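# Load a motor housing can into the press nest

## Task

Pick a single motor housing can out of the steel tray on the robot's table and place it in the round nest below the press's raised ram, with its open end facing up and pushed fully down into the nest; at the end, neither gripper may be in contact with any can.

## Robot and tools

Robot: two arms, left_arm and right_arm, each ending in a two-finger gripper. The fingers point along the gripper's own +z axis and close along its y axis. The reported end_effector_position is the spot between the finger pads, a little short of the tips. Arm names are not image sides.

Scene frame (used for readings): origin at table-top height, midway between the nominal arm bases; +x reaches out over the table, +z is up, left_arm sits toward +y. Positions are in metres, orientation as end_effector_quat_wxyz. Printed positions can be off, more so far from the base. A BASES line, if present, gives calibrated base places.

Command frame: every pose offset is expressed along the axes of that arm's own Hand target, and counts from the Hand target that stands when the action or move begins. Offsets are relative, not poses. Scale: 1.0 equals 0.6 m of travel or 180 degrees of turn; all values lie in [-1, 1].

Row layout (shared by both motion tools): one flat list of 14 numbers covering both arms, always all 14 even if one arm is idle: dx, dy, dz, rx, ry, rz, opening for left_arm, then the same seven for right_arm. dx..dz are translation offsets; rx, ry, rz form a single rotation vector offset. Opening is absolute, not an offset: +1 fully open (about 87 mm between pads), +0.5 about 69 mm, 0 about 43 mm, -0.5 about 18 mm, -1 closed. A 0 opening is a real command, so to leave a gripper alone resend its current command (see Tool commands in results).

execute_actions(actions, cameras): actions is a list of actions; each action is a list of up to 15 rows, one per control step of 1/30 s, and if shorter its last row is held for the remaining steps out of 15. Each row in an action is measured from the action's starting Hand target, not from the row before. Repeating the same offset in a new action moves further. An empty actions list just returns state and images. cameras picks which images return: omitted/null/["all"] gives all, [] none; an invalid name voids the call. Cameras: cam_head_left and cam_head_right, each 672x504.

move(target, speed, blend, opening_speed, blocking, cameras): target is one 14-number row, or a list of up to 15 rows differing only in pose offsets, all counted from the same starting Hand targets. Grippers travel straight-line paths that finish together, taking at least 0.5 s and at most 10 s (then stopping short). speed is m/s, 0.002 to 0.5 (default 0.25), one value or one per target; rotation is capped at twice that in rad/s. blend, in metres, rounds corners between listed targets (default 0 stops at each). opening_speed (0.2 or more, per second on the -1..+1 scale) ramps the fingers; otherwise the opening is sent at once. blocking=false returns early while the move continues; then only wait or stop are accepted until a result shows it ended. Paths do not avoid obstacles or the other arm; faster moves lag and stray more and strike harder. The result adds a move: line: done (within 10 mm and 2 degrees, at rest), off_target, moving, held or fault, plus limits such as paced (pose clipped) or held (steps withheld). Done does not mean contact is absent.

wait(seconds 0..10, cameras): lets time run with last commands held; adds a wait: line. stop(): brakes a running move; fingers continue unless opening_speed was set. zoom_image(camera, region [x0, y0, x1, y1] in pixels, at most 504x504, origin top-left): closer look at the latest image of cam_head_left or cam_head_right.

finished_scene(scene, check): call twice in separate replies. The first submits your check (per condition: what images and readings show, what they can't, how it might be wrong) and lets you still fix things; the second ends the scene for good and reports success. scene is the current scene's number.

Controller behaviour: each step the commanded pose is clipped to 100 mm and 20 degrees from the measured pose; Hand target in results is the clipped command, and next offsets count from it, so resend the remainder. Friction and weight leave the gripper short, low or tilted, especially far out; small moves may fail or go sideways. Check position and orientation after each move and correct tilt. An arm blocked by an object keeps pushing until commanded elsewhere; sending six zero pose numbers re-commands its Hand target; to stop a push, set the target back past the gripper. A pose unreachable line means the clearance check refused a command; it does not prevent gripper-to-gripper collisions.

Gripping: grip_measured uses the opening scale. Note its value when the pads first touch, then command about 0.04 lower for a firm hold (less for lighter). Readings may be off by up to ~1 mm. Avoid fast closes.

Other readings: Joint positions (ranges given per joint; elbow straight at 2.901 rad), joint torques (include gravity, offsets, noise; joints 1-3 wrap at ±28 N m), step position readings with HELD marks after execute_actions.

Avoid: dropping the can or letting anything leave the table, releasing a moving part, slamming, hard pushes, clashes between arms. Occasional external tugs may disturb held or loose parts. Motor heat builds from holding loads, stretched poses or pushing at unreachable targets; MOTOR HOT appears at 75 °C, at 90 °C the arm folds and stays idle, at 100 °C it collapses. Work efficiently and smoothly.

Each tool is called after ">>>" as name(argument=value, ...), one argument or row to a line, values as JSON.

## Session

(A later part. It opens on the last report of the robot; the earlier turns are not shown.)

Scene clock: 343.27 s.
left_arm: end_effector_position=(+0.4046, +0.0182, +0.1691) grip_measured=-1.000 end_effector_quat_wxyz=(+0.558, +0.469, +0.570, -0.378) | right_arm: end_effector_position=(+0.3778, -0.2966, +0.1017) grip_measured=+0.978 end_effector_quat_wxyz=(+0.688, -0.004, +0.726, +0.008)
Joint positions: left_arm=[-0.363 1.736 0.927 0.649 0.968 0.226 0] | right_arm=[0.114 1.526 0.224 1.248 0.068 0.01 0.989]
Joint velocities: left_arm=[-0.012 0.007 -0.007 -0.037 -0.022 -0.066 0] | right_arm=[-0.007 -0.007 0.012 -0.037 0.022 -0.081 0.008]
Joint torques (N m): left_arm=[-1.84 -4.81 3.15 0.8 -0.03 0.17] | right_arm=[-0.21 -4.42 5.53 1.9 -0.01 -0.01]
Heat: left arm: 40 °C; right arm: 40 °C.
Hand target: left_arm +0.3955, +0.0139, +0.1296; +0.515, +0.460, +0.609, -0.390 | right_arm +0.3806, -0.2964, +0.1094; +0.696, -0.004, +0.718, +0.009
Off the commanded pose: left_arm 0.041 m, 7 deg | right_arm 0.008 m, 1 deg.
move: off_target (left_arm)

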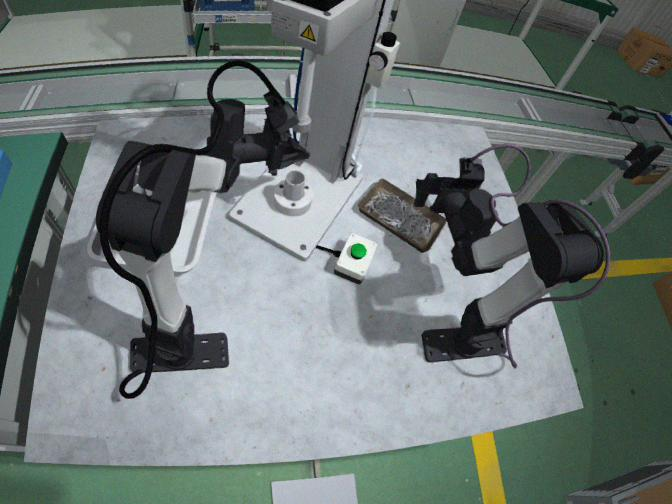

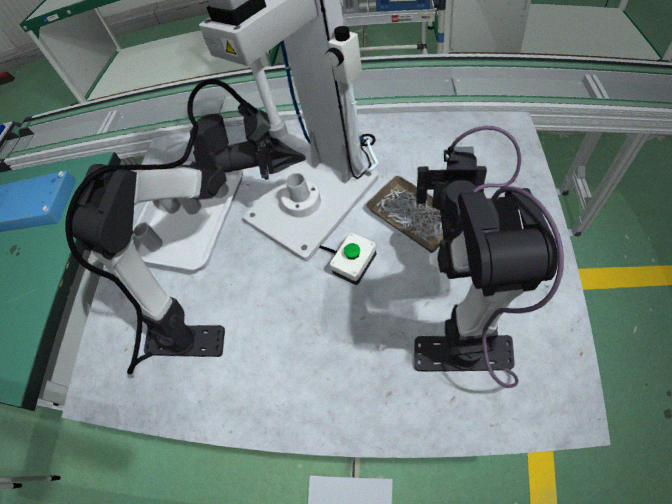

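>>> move(
  target=[
    [-0.066,0,-0.011,0,0,0,-1,0,0,0,0,0,0,1],
    [-0.06,0.045,-0.17,0,0,0,-1,0,0,0,0,0,0,1],
  ],
  speed=0.05,
  cameras=["cam_head_left","cam_head_right"],
)

>>> zoom_image(
  camera="cam_head_left",
  region=[255, 150, 335, 230],
)

>>> zoom_image(
  camera="cam_head_right",
  region=[260, 150, 340, 230],
)

Scene clock: 349.93 s.
left_arm: end_effector_position=(+0.3925, +0.1113, +0.1606) grip_measured=-1.000 end_effector_quat_wxyz=(+0.495, +0.451, +0.628, -0.397) | right_arm: end_effector_position=(+0.3778, -0.2966, +0.1017) grip_measured=+0.978 end_effector_quat_wxyz=(+0.688, -0.004, +0.726, +0.008)
Joint positions: left_arm=[-0.107 1.636 0.977 0.106 1.191 0.468 0] | right_arm=[0.114 1.526 0.224 1.248 0.068 0.01 0.989]
Joint velocities: left_arm=[0.007 0.007 0.012 -0.007 0.037 -0.051 0] | right_arm=[-0.002 -0.022 -0.022 -0.081 0.037 0.125 -0.013]
Joint torques (N m): left_arm=[0.49 -10.97 8.36 1.1 0.5 0.17] | right_arm=[-0.23 -4.42 5.53 1.9 -0.01 0]
Heat: left arm: 40 °C; right arm: 40 °C.
Hand target: left_arm +0.3961, +0.1124, +0.1821; +0.514, +0.463, +0.610, -0.386 | right_arm +0.3806, -0.2964, +0.1094; +0.696, -0.004, +0.718, +0.009
Off the commanded pose: left_arm 0.022 m, 3 deg | right_arm 0.008 m, 1 deg.
move: off_target (left_arm)

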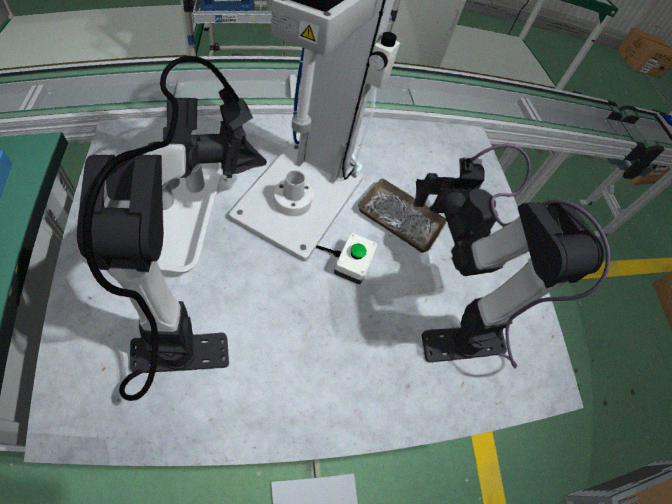

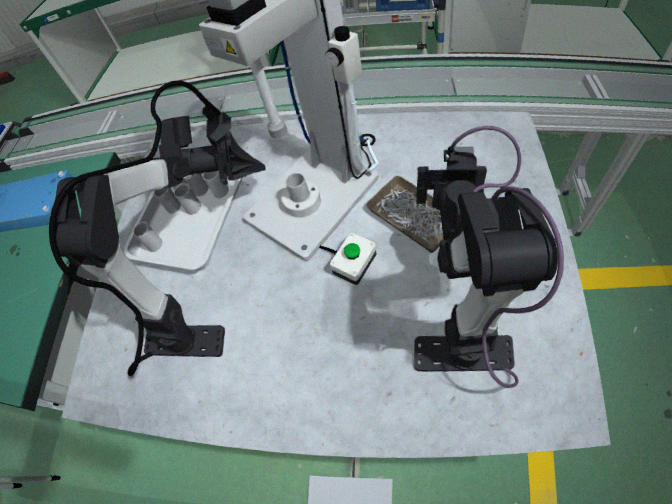

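Scaled by 6.300.

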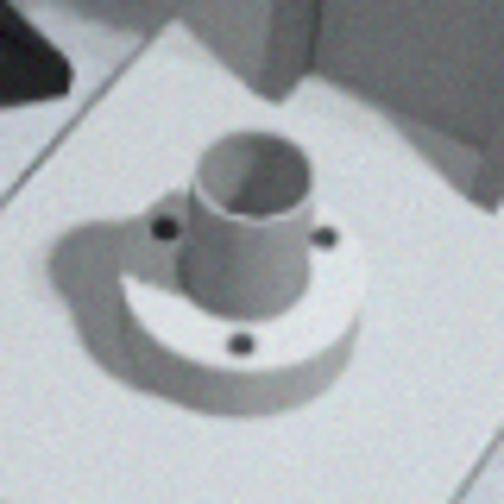

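Scaled by 6.300.

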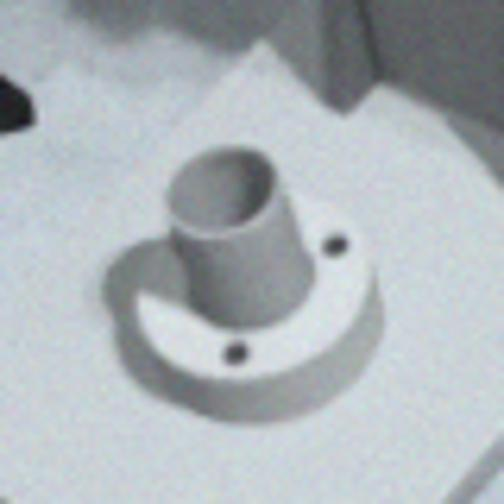

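>>> move(
  target=[
    [0.141,0,0.024,0,0,0,-1,0,0,0,0,0,0,1],
    [0.131,-0.024,0.075,0,0,0,-1,0,0,0,0,0,0,1],
  ],
  speed=[0.08,0.03],
  cameras=["cam_head_left","cam_head_right"],
)

>>> zoom_image(
  camera="cam_head_left",
  region=[255, 150, 335, 230],
)

>>> zoom_image(
  camera="cam_head_right",
  region=[260, 150, 340, 230],
)

Scene clock: 363.07 s.
left_arm: end_effector_position=(+0.3908, +0.0808, +0.1033) grip_measured=-1.000 end_effector_quat_wxyz=(+0.518, +0.466, +0.604, -0.386) | right_arm: end_effector_position=(+0.3778, -0.2966, +0.1017) grip_measured=+0.978 end_effector_quat_wxyz=(+0.688, -0.004, +0.726, +0.008)
Joint positions: left_arm=[-0.197 1.776 0.795 0.589 1.123 0.375 0] | right_arm=[0.114 1.526 0.224 1.248 0.068 0.01 0.989]
Joint velocities: left_arm=[-0.007 0.002 -0.012 0.022 -0.022 0.007 0] | right_arm=[-0.007 -0.002 0.007 0.022 -0.007 0.007 -0.018]
Joint torques (N m): left_arm=[-0.43 -6.58 4.22 1.45 0.23 -0.07] | right_arm=[-0.21 -4.41 5.53 1.9 -0.01 0]
Heat: left arm: 41 °C; right arm: 41 °C.
Hand target: left_arm +0.3901, +0.0793, +0.0966; +0.514, +0.462, +0.610, -0.387 | right_arm +0.3806, -0.2964, +0.1094; +0.696, -0.004, +0.718, +0.009
Off the commanded pose: left_arm 0.007 m, 1 deg | right_arm 0.008 m, 1 deg.
move: done

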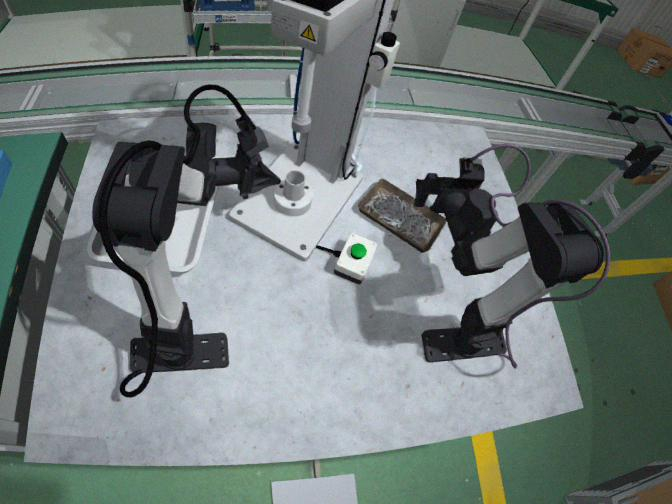

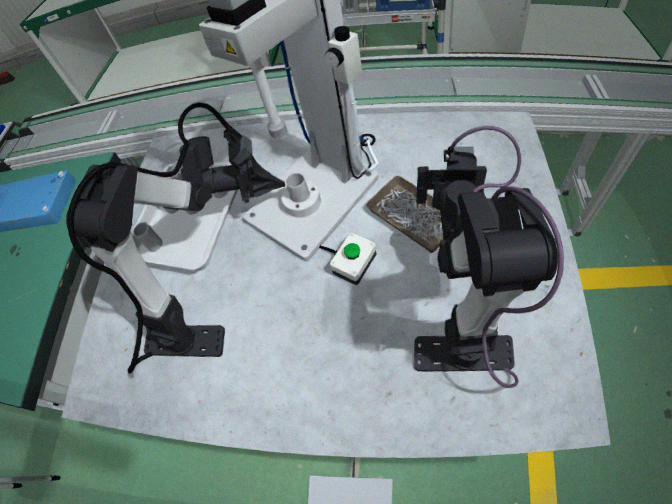

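Scaled by 6.300.

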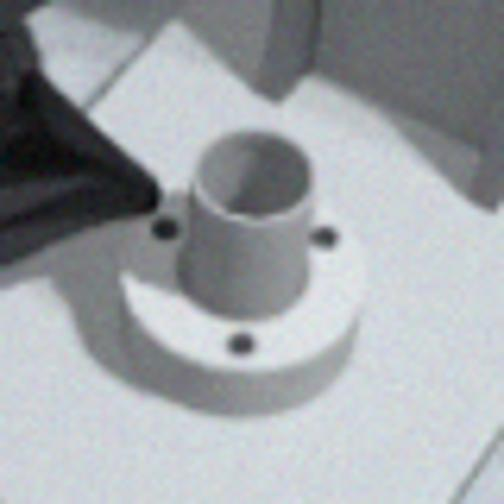

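Scaled by 6.300.

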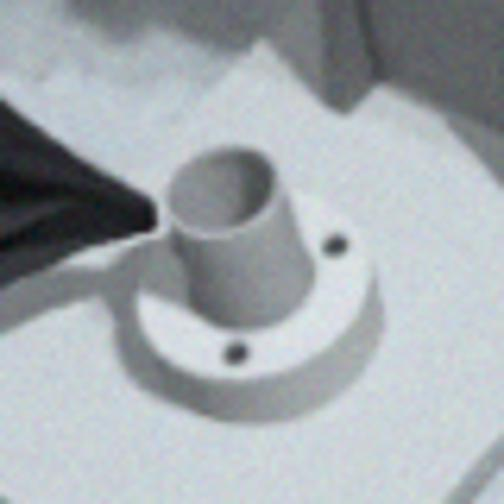

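>>> move(
  target=[-0.0066,-0.0122,0.039,0,0,0,-1,0,0,0,0,0,0,1],
  speed=0.03,
)

>>> zoom_image(
  camera="cam_head_left",
  region=[255, 130, 345, 220],
)

>>> zoom_image(
  camera="cam_head_right",
  region=[260, 135, 350, 225],
)

Scene clock: 373.37 s.
left_arm: end_effector_position=(+0.3957, +0.0620, +0.1007) grip_measured=-1.000 end_effector_quat_wxyz=(+0.524, +0.459, +0.612, -0.375) | right_arm: end_effector_position=(+0.3778, -0.2966, +0.1017) grip_measured=+0.978 end_effector_quat_wxyz=(+0.688, -0.004, +0.726, +0.008)
Joint positions: left_arm=[-0.26 1.798 0.795 0.663 1.032 0.317 0] | right_arm=[0.114 1.526 0.224 1.248 0.068 0.01 0.989]
Joint velocities: left_arm=[0.002 -0.012 -0.027 0.022 -0.11 -0.007 0] | right_arm=[0.002 0.007 -0.017 0.066 -0.022 0.007 -0.013]
Joint torques (N m): left_arm=[-1.62 -6.91 4.64 1.53 0.41 -0.11] | right_arm=[-0.21 -4.41 5.53 1.9 -0.01 -0.01]
Heat: left arm: 40 °C; right arm: 41 °C.
Hand target: left_arm +0.3895, +0.0540, +0.0967; +0.515, +0.461, +0.609, -0.389 | right_arm +0.3806, -0.2964, +0.1094; +0.696, -0.004, +0.718, +0.009
Off the commanded pose: left_arm 0.011 m, 2 deg | right_arm 0.008 m, 1 deg.
move: off_target (left_arm)

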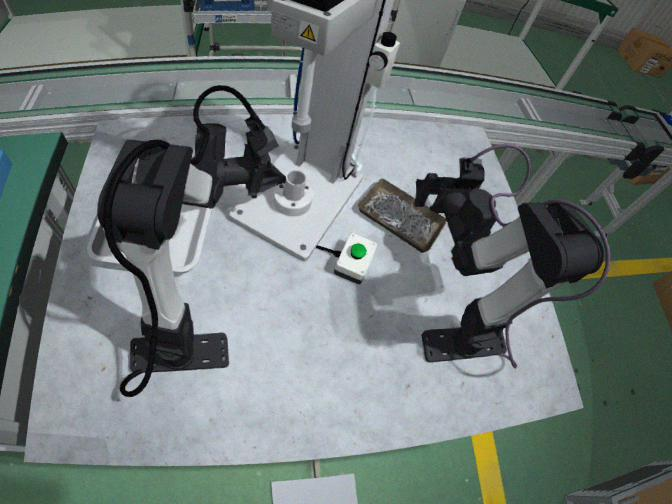

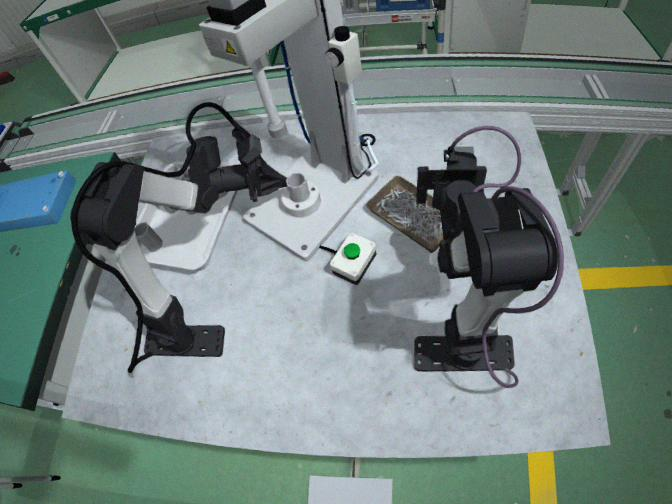

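Scaled by 5.600.

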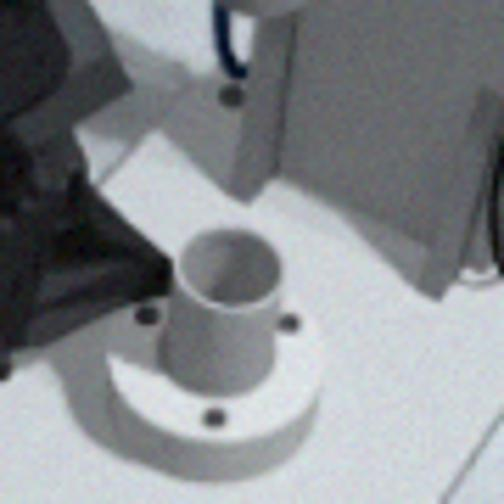

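Scaled by 5.600.

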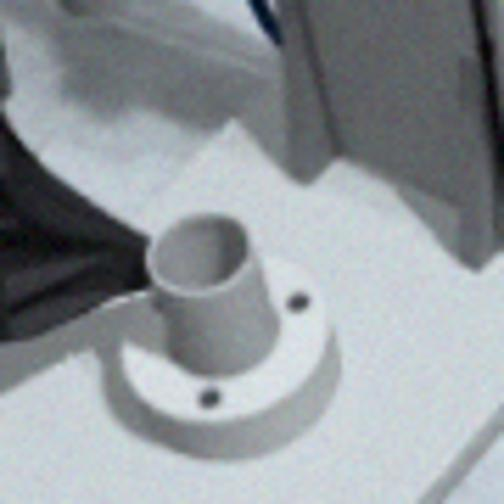

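>>> move(
  target=[0,0,-0.2,0,0,0,-1,0,0,0,0,0,0,1],
  speed=0.12,
)

>>> zoom_image(
  camera="cam_head_left",
  region=[255, 130, 345, 220],
)

>>> zoom_image(
  camera="cam_head_right",
  region=[260, 135, 350, 225],
)

Scene clock: 379.13 s.
left_arm: end_effector_position=(+0.3523, +0.1683, +0.1064) grip_measured=-1.000 end_effector_quat_wxyz=(+0.504, +0.455, +0.623, -0.389) | right_arm: end_effector_position=(+0.3778, -0.2966, +0.1017) grip_measured=+0.978 end_effector_quat_wxyz=(+0.688, -0.004, +0.726, +0.008)
Joint positions: left_arm=[0.081 1.623 0.806 -0.104 1.33 0.88 0] | right_arm=[0.114 1.526 0.224 1.248 0.068 0.01 0.989]
Joint velocities: left_arm=[-0.017 -0.022 0.007 0.066 0.007 -0.037 0] | right_arm=[-0.007 0.007 0.002 -0.007 0.022 -0.022 0.008]
Joint torques (N m): left_arm=[0.25 -7.68 7.23 0.75 0.64 0.18] | right_arm=[-0.23 -4.42 5.53 1.9 -0.01 0]
Heat: left arm: 40 °C; right arm: 41 °C.
Hand target: left_arm +0.3579, +0.1690, +0.1171; +0.513, +0.464, +0.612, -0.383 | right_arm +0.3806, -0.2964, +0.1094; +0.696, -0.004, +0.718, +0.009
Off the commanded pose: left_arm 0.012 m, 2 deg | right_arm 0.008 m, 1 deg.
move: off_target (left_arm)

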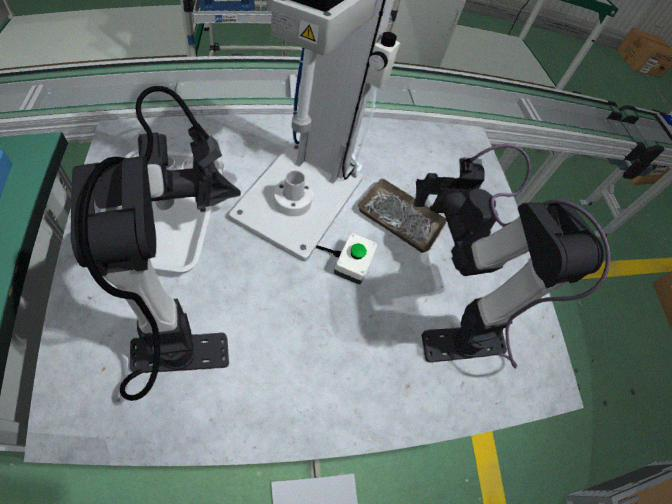

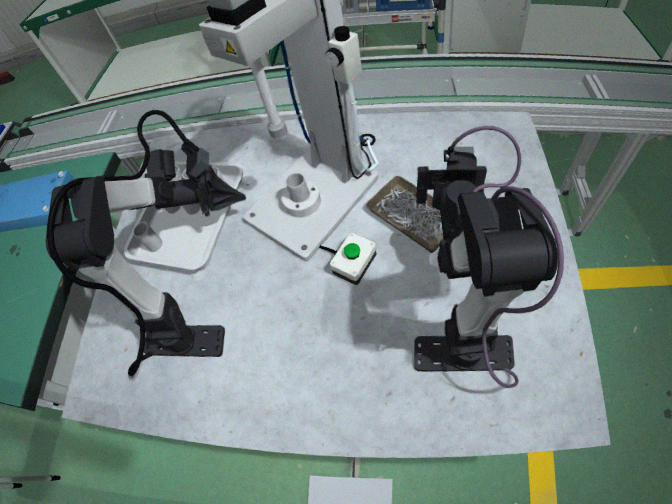

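Scaled by 5.600.

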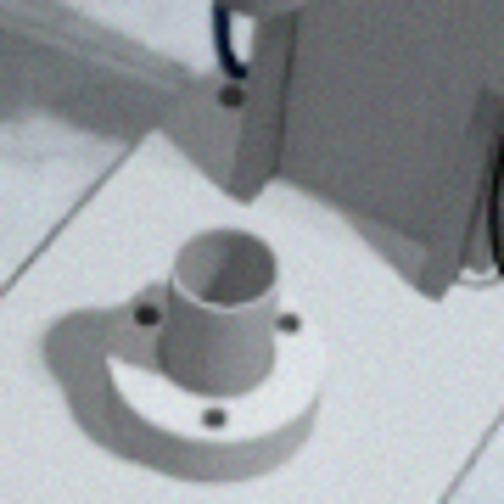

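Scaled by 5.600.

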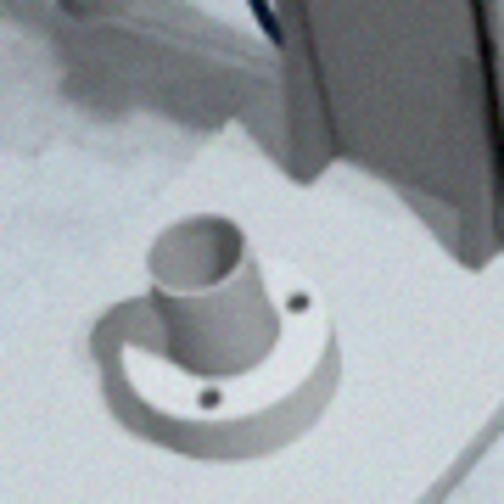

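>>> move(
  target=[0.01,-0.01,0.11,0,0,0,1,0,0,0,0,0,0,1],
  speed=0.08,
)

>>> zoom_image(
  camera="cam_head_left",
  region=[215, 110, 345, 220],
)

>>> zoom_image(
  camera="cam_head_right",
  region=[220, 115, 350, 225],
)

Scene clock: 395.63 s.
left_arm: end_effector_position=(+0.3694, +0.1061, +0.1057) grip_measured=+0.972 end_effector_quat_wxyz=(+0.517, +0.467, +0.605, -0.385) | right_arm: end_effector_position=(+0.3778, -0.2966, +0.1017) grip_measured=+0.978 end_effector_quat_wxyz=(+0.688, -0.004, +0.726, +0.008)
Joint positions: left_arm=[-0.125 1.68 0.72 0.493 1.188 0.455 0.986] | right_arm=[0.114 1.526 0.224 1.248 0.068 0.01 0.989]
Joint velocities: left_arm=[-0.007 -0.007 -0.017 -0.037 -0.007 -0.037 0.013] | right_arm=[-0.007 -0.002 0.012 0.007 -0.037 -0.066 -0.018]
Joint torques (N m): left_arm=[-0.35 -5.9 4.41 1.37 0.25 -0.06] | right_arm=[-0.23 -4.41 5.53 1.9 -0.01 -0.01]
Heat: left arm: 42 °C; right arm: 41 °C.
Hand target: left_arm +0.3691, +0.1052, +0.1001; +0.514, +0.463, +0.610, -0.386 | right_arm +0.3806, -0.2964, +0.1094; +0.696, -0.004, +0.718, +0.009
Off the commanded pose: left_arm 0.006 m, 1 deg | right_arm 0.008 m, 1 deg.
move: done

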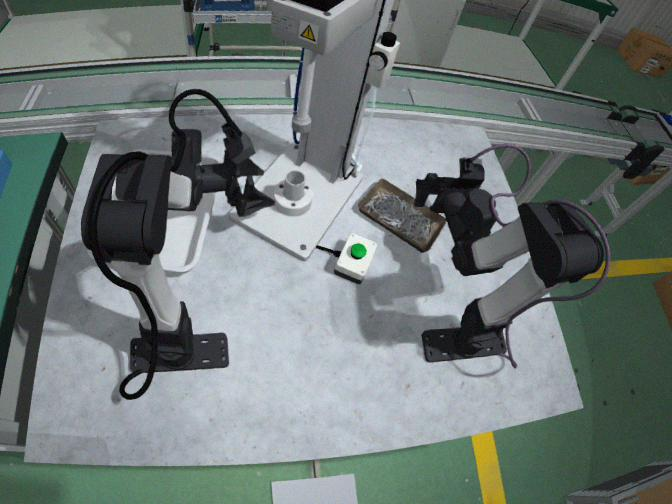

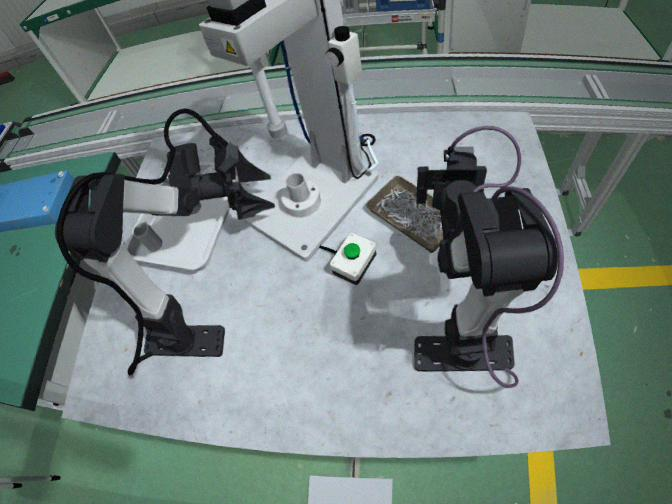

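Scaled by 3.877.

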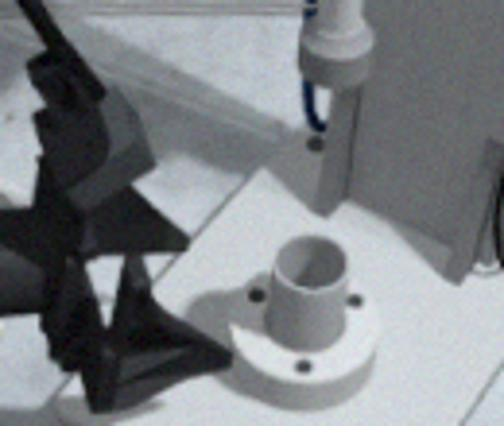

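Scaled by 3.877.

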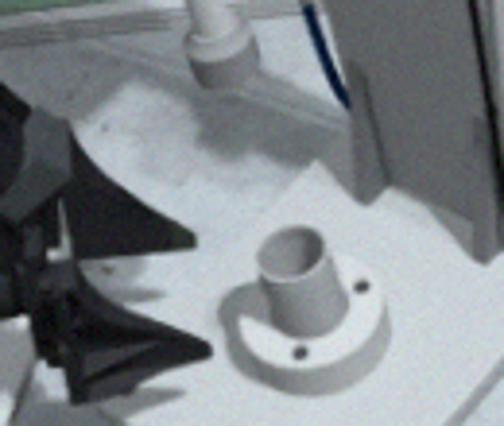

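>>> move(
  target=[0.004,0,0.12,0,0,0,1,0,0,0,0,0,0,1],
  speed=0.05,
)

>>> zoom_image(
  camera="cam_head_left",
  region=[215, 110, 345, 220],
)

>>> zoom_image(
  camera="cam_head_right",
  region=[220, 115, 350, 225],
)

Scene clock: 401.47 s.
left_arm: end_effector_position=(+0.3814, +0.0402, +0.0838) grip_measured=+0.972 end_effector_quat_wxyz=(+0.511, +0.463, +0.609, -0.392) | right_arm: end_effector_position=(+0.3778, -0.2966, +0.1017) grip_measured=+0.978 end_effector_quat_wxyz=(+0.688, -0.004, +0.726, +0.008)
Joint positions: left_arm=[-0.322 1.848 0.762 0.758 1.011 0.277 0.986] | right_arm=[0.114 1.526 0.224 1.248 0.068 0.01 0.989]
Joint velocities: left_arm=[-0.002 -0.002 0.012 0.037 -0.081 -0.066 0.003] | right_arm=[0.002 -0.002 -0.007 0.007 -0.022 0.022 0.003]
Joint torques (N m): left_arm=[-0.49 -7.01 6.37 1.41 0.13 -0.08] | right_arm=[-0.23 -4.42 5.53 1.9 -0.01 0]
Heat: left arm: 41 °C; right arm: 41 °C.
Hand target: left_arm +0.3880, +0.0365, +0.0853; +0.515, +0.461, +0.609, -0.389 | right_arm +0.3806, -0.2964, +0.1094; +0.696, -0.004, +0.718, +0.009
Off the commanded pose: left_arm 0.008 m, 1 deg | right_arm 0.008 m, 1 deg.
move: done

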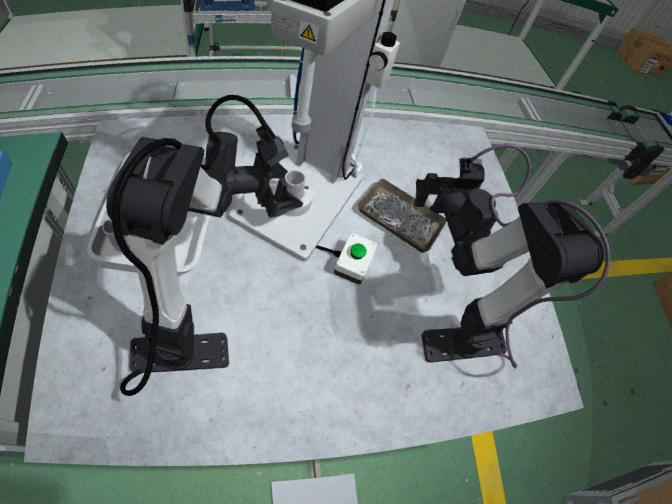

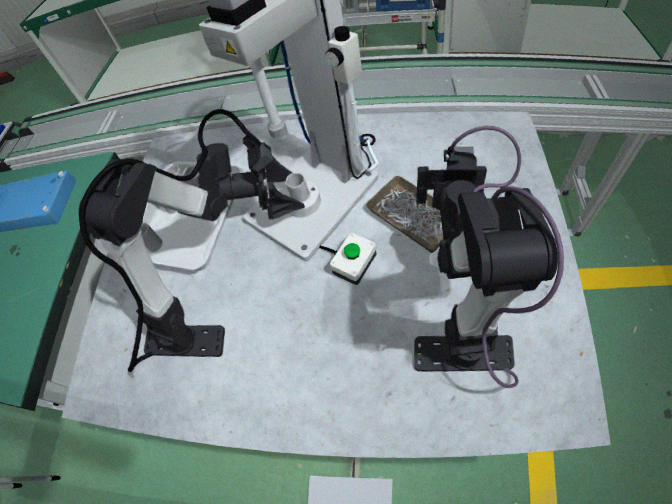

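Scaled by 3.877.

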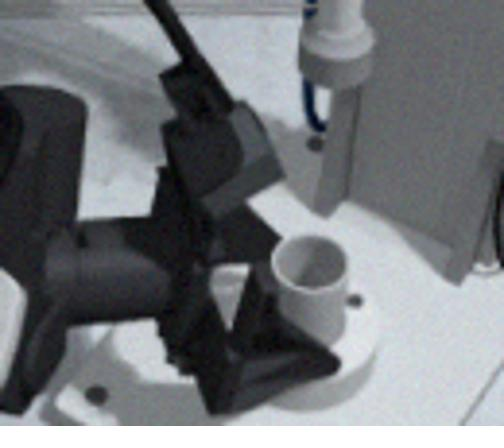

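Scaled by 3.877.

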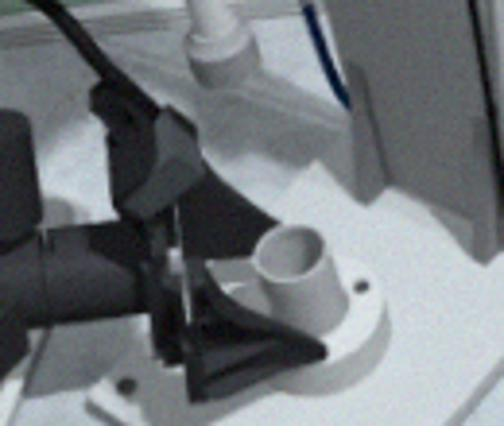

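>>> move(
  target=[-0.001,0.008,0.0075,0,0,0,0.25,0,0,0,0,0,0,1],
  opening_speed=1,
  speed=0.03,
)

>>> zoom_image(
  camera="cam_head_left",
  region=[215, 110, 345, 220],
)

>>> zoom_image(
  camera="cam_head_right",
  region=[220, 115, 350, 225],
)

Scene clock: 406.00 s.
left_arm: end_effector_position=(+0.3882, +0.0371, +0.0837) grip_measured=+0.250 end_effector_quat_wxyz=(+0.513, +0.462, +0.610, -0.390) | right_arm: end_effector_position=(+0.3778, -0.2966, +0.1017) grip_measured=+0.978 end_effector_quat_wxyz=(+0.688, -0.004, +0.726, +0.008)
Joint positions: left_arm=[-0.327 1.869 0.788 0.759 1.001 0.272 0.625] | right_arm=[0.114 1.526 0.224 1.248 0.068 0.01 0.989]
Joint velocities: left_arm=[0.012 -0.012 -0.017 -0.022 0.051 0.007 -0.004] | right_arm=[0.017 -0.002 -0.007 0.022 0.022 -0.051 0.008]
Joint torques (N m): left_arm=[-0.51 -7.19 6.52 1.38 0.19 -0.07] | right_arm=[-0.23 -4.41 5.53 1.9 -0.01 -0.01]
Heat: left arm: 41 °C; right arm: 41 °C.
Hand target: left_arm +0.3938, +0.0335, +0.0851; +0.515, +0.461, +0.609, -0.389 | right_arm +0.3806, -0.2964, +0.1094; +0.696, -0.004, +0.718, +0.009
Off the commanded pose: left_arm 0.007 m, 0 deg | right_arm 0.008 m, 1 deg.
move: done

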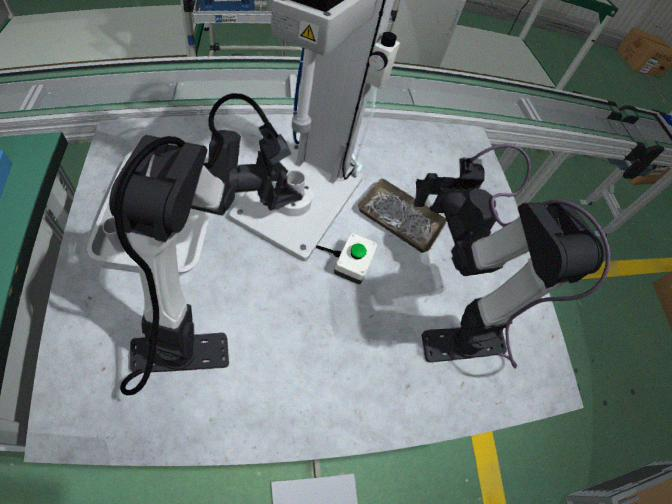

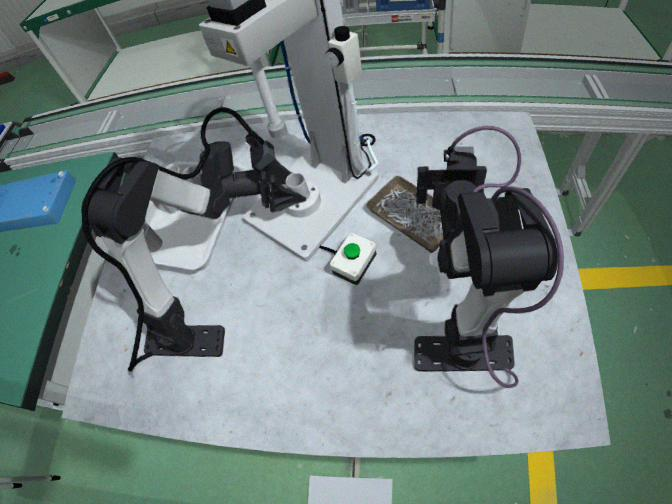

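Scaled by 3.877.

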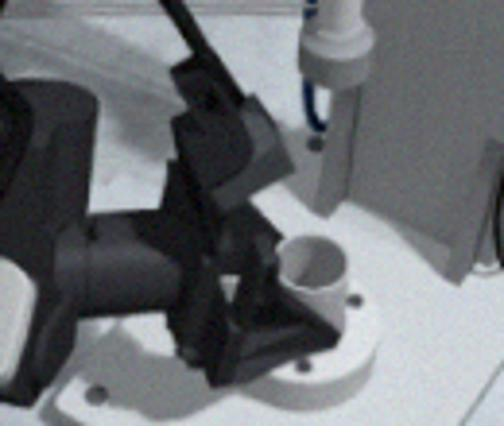

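Scaled by 3.877.

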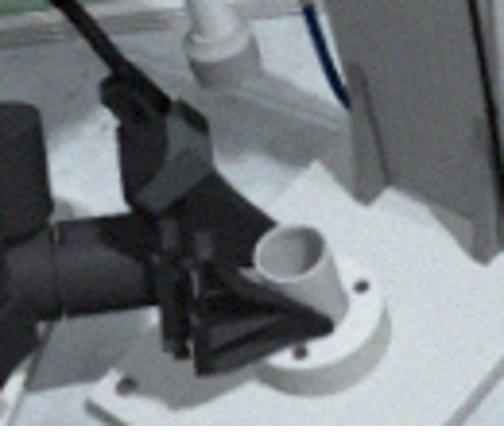

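>>> move(
  target=[0,0,0,0,0,0,-0.05,0,0,0,0,0,0,1],
  opening_speed=0.3,
)

>>> zoom_image(
  camera="cam_head_left",
  region=[255, 130, 345, 220],
)

>>> zoom_image(
  camera="cam_head_right",
  region=[260, 135, 350, 225],
)

Scene clock: 409.57 s.
left_arm: end_effector_position=(+0.3850, +0.0350, +0.0843) grip_measured=+0.008 end_effector_quat_wxyz=(+0.509, +0.464, +0.606, -0.397) | right_arm: end_effector_position=(+0.3778, -0.2966, +0.1017) grip_measured=+0.978 end_effector_quat_wxyz=(+0.688, -0.004, +0.726, +0.008)
Joint positions: left_arm=[-0.33 1.869 0.788 0.759 1.015 0.267 0.504] | right_arm=[0.114 1.526 0.224 1.248 0.068 0.01 0.989]
Joint velocities: left_arm=[0.012 -0.002 0.007 -0.037 0.037 -0.051 0.001] | right_arm=[0.002 -0.002 -0.007 0.022 -0.022 -0.095 0.018]
Joint torques (N m): left_arm=[-0.31 -7.23 6.43 1.42 0.04 0] | right_arm=[-0.21 -4.41 5.53 1.9 -0.01 0]
Heat: left arm: 41 °C; right arm: 41 °C.
Hand target: left_arm +0.3939, +0.0336, +0.0851; +0.515, +0.461, +0.609, -0.389 | right_arm +0.3806, -0.2964, +0.1094; +0.696, -0.004, +0.718, +0.009
Off the commanded pose: left_arm 0.009 m, 1 deg | right_arm 0.008 m, 1 deg.
move: done

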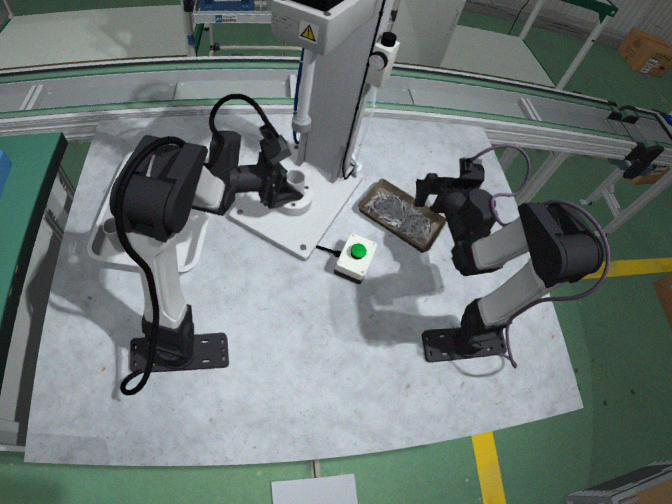

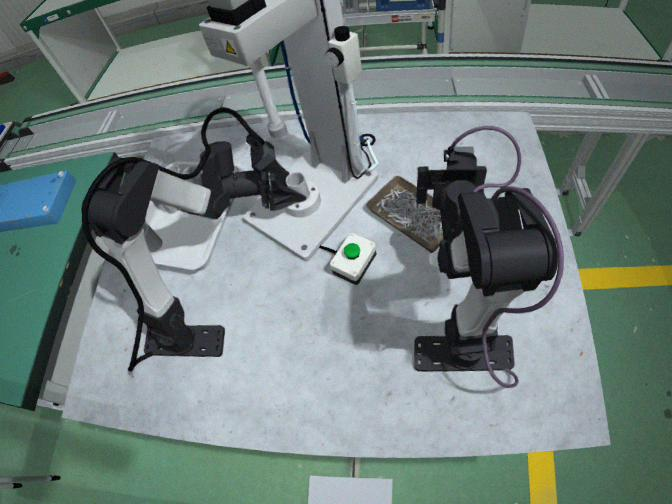

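Scaled by 5.600.

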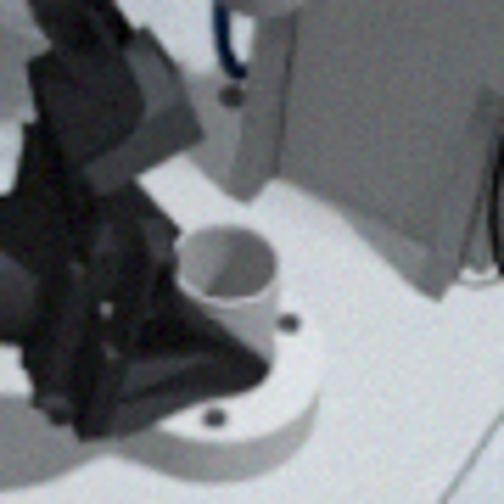

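Scaled by 5.600.

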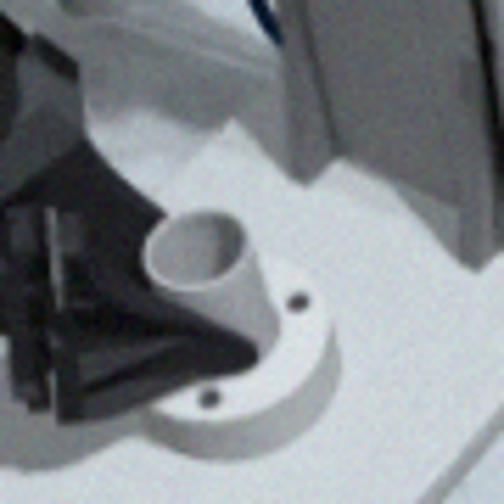

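>>> move(
  target=[
    [0.033,0,0.006,0,0,0,-0.05,0,0,0,0,0,0,1],
    [0.030,-0.005,0.022,0,0,0,-0.05,0,0,0,0,0,0,1],
    [0.036,0.005,-0.010,0,0,0,-0.05,0,0,0,0,0,0,1],
    [0.030,-0.005,0.022,0,0,0,-0.05,0,0,0,0,0,0,1],
    [0.033,0,0.006,0,0,0,-0.05,0,0,0,0,0,0,1],
  ],
  speed=0.03,
)

>>> zoom_image(
  camera="cam_head_left",
  region=[255, 130, 345, 220],
)

>>> zoom_image(
  camera="cam_head_right",
  region=[260, 135, 350, 225],
)

Scene clock: 416.87 s.
left_arm: end_effector_position=(+0.3830, +0.0309, +0.0830) grip_measured=+0.004 end_effector_quat_wxyz=(+0.516, +0.477, +0.580, -0.412) | right_arm: end_effector_position=(+0.3778, -0.2966, +0.1017) grip_measured=+0.978 end_effector_quat_wxyz=(+0.688, -0.004, +0.726, +0.008)
Joint positions: left_arm=[-0.327 1.916 0.788 0.858 1.073 0.252 0.502] | right_arm=[0.114 1.526 0.224 1.248 0.068 0.01 0.989]
Joint velocities: left_arm=[0.007 -0.007 -0.007 0.007 -0.066 -0.037 -0.004] | right_arm=[-0.007 -0.007 -0.002 0.022 -0.022 -0.022 -0.018]
Joint torques (N m): left_arm=[-0.31 -5.75 4.42 1.23 -0.46 0.21] | right_arm=[-0.21 -4.41 5.55 1.9 -0.01 0]
Heat: left arm: 40 °C; right arm: 41 °C.
Hand target: left_arm +0.3937, +0.0335, +0.0647; +0.515, +0.461, +0.609, -0.389 | right_arm +0.3806, -0.2964, +0.1094; +0.696, -0.004, +0.718, +0.009
Off the commanded pose: left_arm 0.021 m, 5 deg | right_arm 0.008 m, 1 deg.
move: off_target (left_arm)

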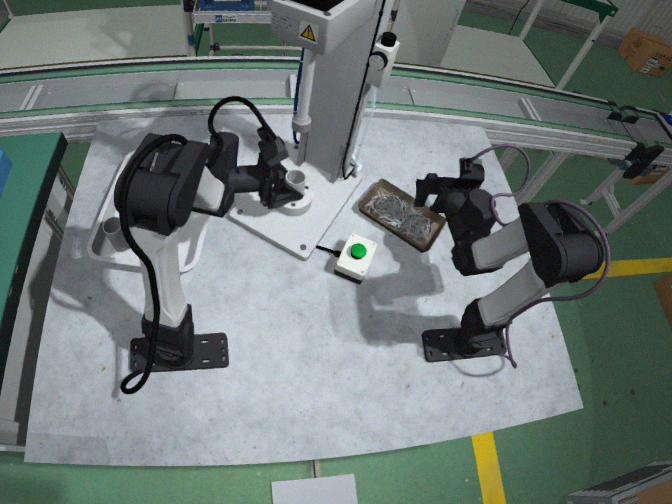

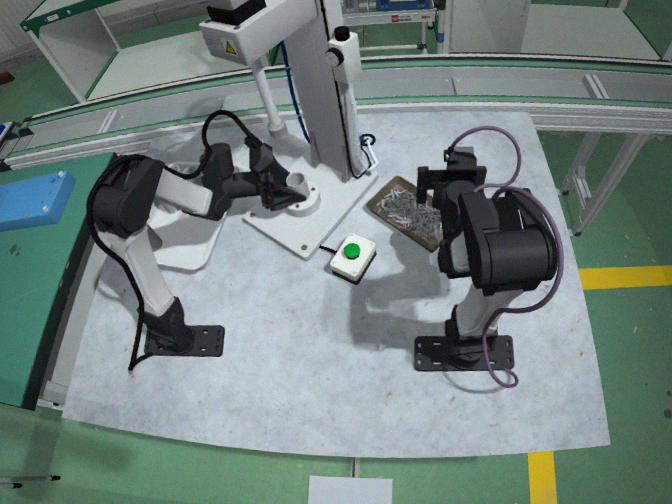

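Scaled by 5.600.

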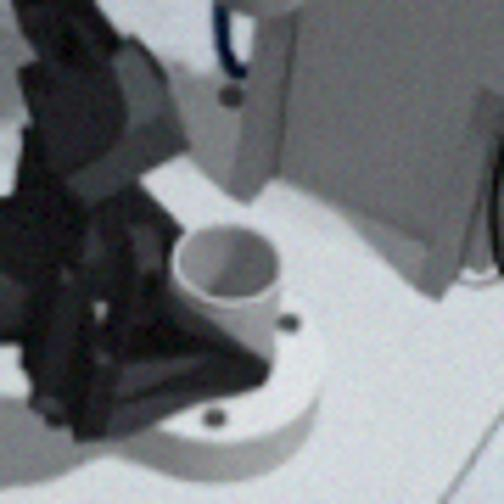

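Scaled by 5.600.

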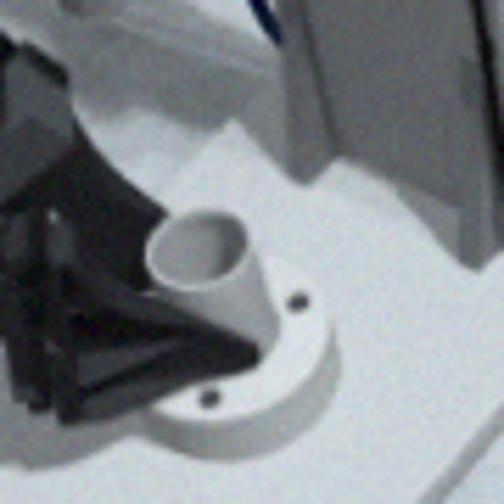

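>>> move(
  target=[-0.026,-0.012,-0.008,0,0,0,-0.03,0,0,0,0,0,0,1],
  speed=0.04,
  cameras=[],
)

>>> move(
  target=[0,0,0,0,0,0,0.25,0,0,0,0,0,0,1],
  opening_speed=0.3,
)

>>> zoom_image(
  camera="cam_head_left",
  region=[255, 130, 345, 220],
)

>>> zoom_image(
  camera="cam_head_right",
  region=[260, 135, 350, 225],
)

Scene clock: 422.40 s.
left_arm: end_effector_position=(+0.3830, +0.0312, +0.0835) grip_measured=+0.004 end_effector_quat_wxyz=(+0.516, +0.474, +0.587, -0.406) | right_arm: end_effector_position=(+0.3778, -0.2966, +0.1017) grip_measured=+0.978 end_effector_quat_wxyz=(+0.688, -0.004, +0.726, +0.008)
Joint positions: left_arm=[-0.331 1.901 0.783 0.838 1.05 0.257 0.502] | right_arm=[0.114 1.526 0.224 1.248 0.068 0.01 0.989]
Joint velocities: left_arm=[-0.017 0.007 -0.007 0.007 0.037 -0.037 0.001] | right_arm=[-0.002 0.007 -0.002 -0.081 0.007 -0.037 0.008]
Joint torques (N m): left_arm=[-0.55 -10.95 3.64 0.99 -0.3 0.05] | right_arm=[-0.23 -4.42 5.53 1.9 -0.01 0]
Heat: left arm: 40 °C; right arm: 41 °C.
Hand target: left_arm +0.3864, +0.0333, +0.0813; +0.515, +0.461, +0.609, -0.389 | right_arm +0.3806, -0.2964, +0.1094; +0.696, -0.004, +0.718, +0.009
Off the commanded pose: left_arm 0.005 m, 4 deg | right_arm 0.008 m, 1 deg.
move: off_target (left_arm)
No camera images: "cameras" was empty.

Scene clock: 423.53 s.
left_arm: end_effector_position=(+0.3844, +0.0307, +0.0821) grip_measured=+0.250 end_effector_quat_wxyz=(+0.516, +0.471, +0.592, -0.402) | right_arm: end_effector_position=(+0.3778, -0.2966, +0.1017) grip_measured=+0.978 end_effector_quat_wxyz=(+0.688, -0.004, +0.726, +0.008)
Joint positions: left_arm=[-0.336 1.9 0.783 0.833 1.032 0.257 0.625] | right_arm=[0.114 1.526 0.224 1.248 0.068 0.01 0.989]
Joint velocities: left_arm=[-0.022 -0.012 -0.027 0.066 -0.095 -0.11 -0.001] | right_arm=[-0.002 0.002 0.002 -0.081 0.022 0.022 0.008]
Joint torques (N m): left_arm=[-0.25 -10.99 3.79 1.05 -0.17 0.04] | right_arm=[-0.24 -4.41 5.53 1.9 -0.01 -0.01]
Heat: left arm: 40 °C; right arm: 41 °C.
Hand target: left_arm +0.3864, +0.0333, +0.0812; +0.515, +0.461, +0.609, -0.389 | right_arm +0.3806, -0.2964, +0.1094; +0.696, -0.004, +0.718, +0.009
Off the commanded pose: left_arm 0.003 m, 3 deg | right_arm 0.008 m, 1 deg.
move: off_target (left_arm)

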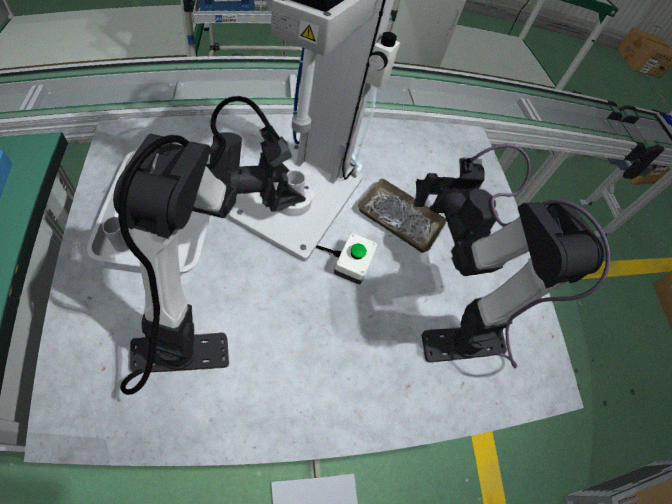

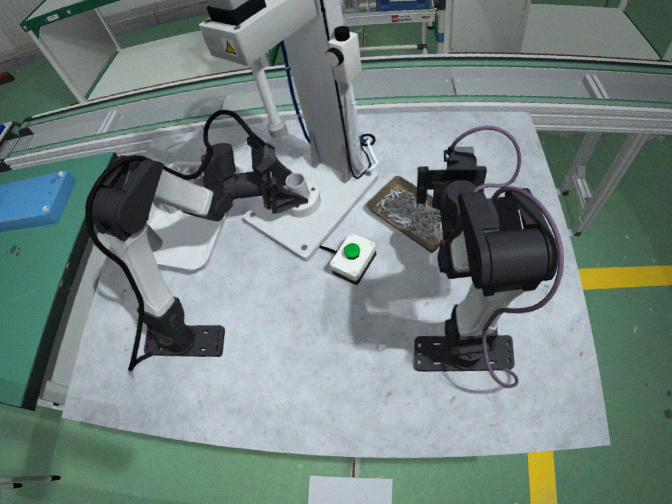

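Scaled by 5.600.

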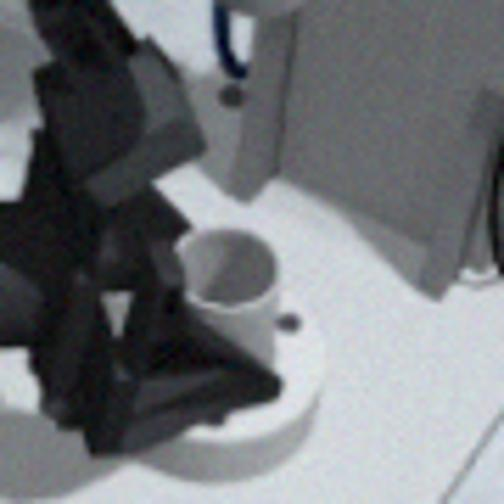

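Scaled by 5.600.

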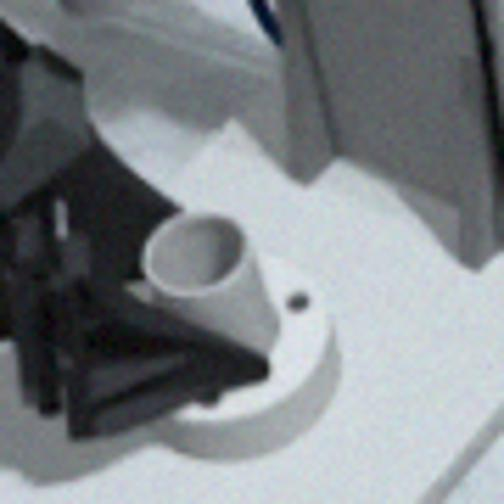

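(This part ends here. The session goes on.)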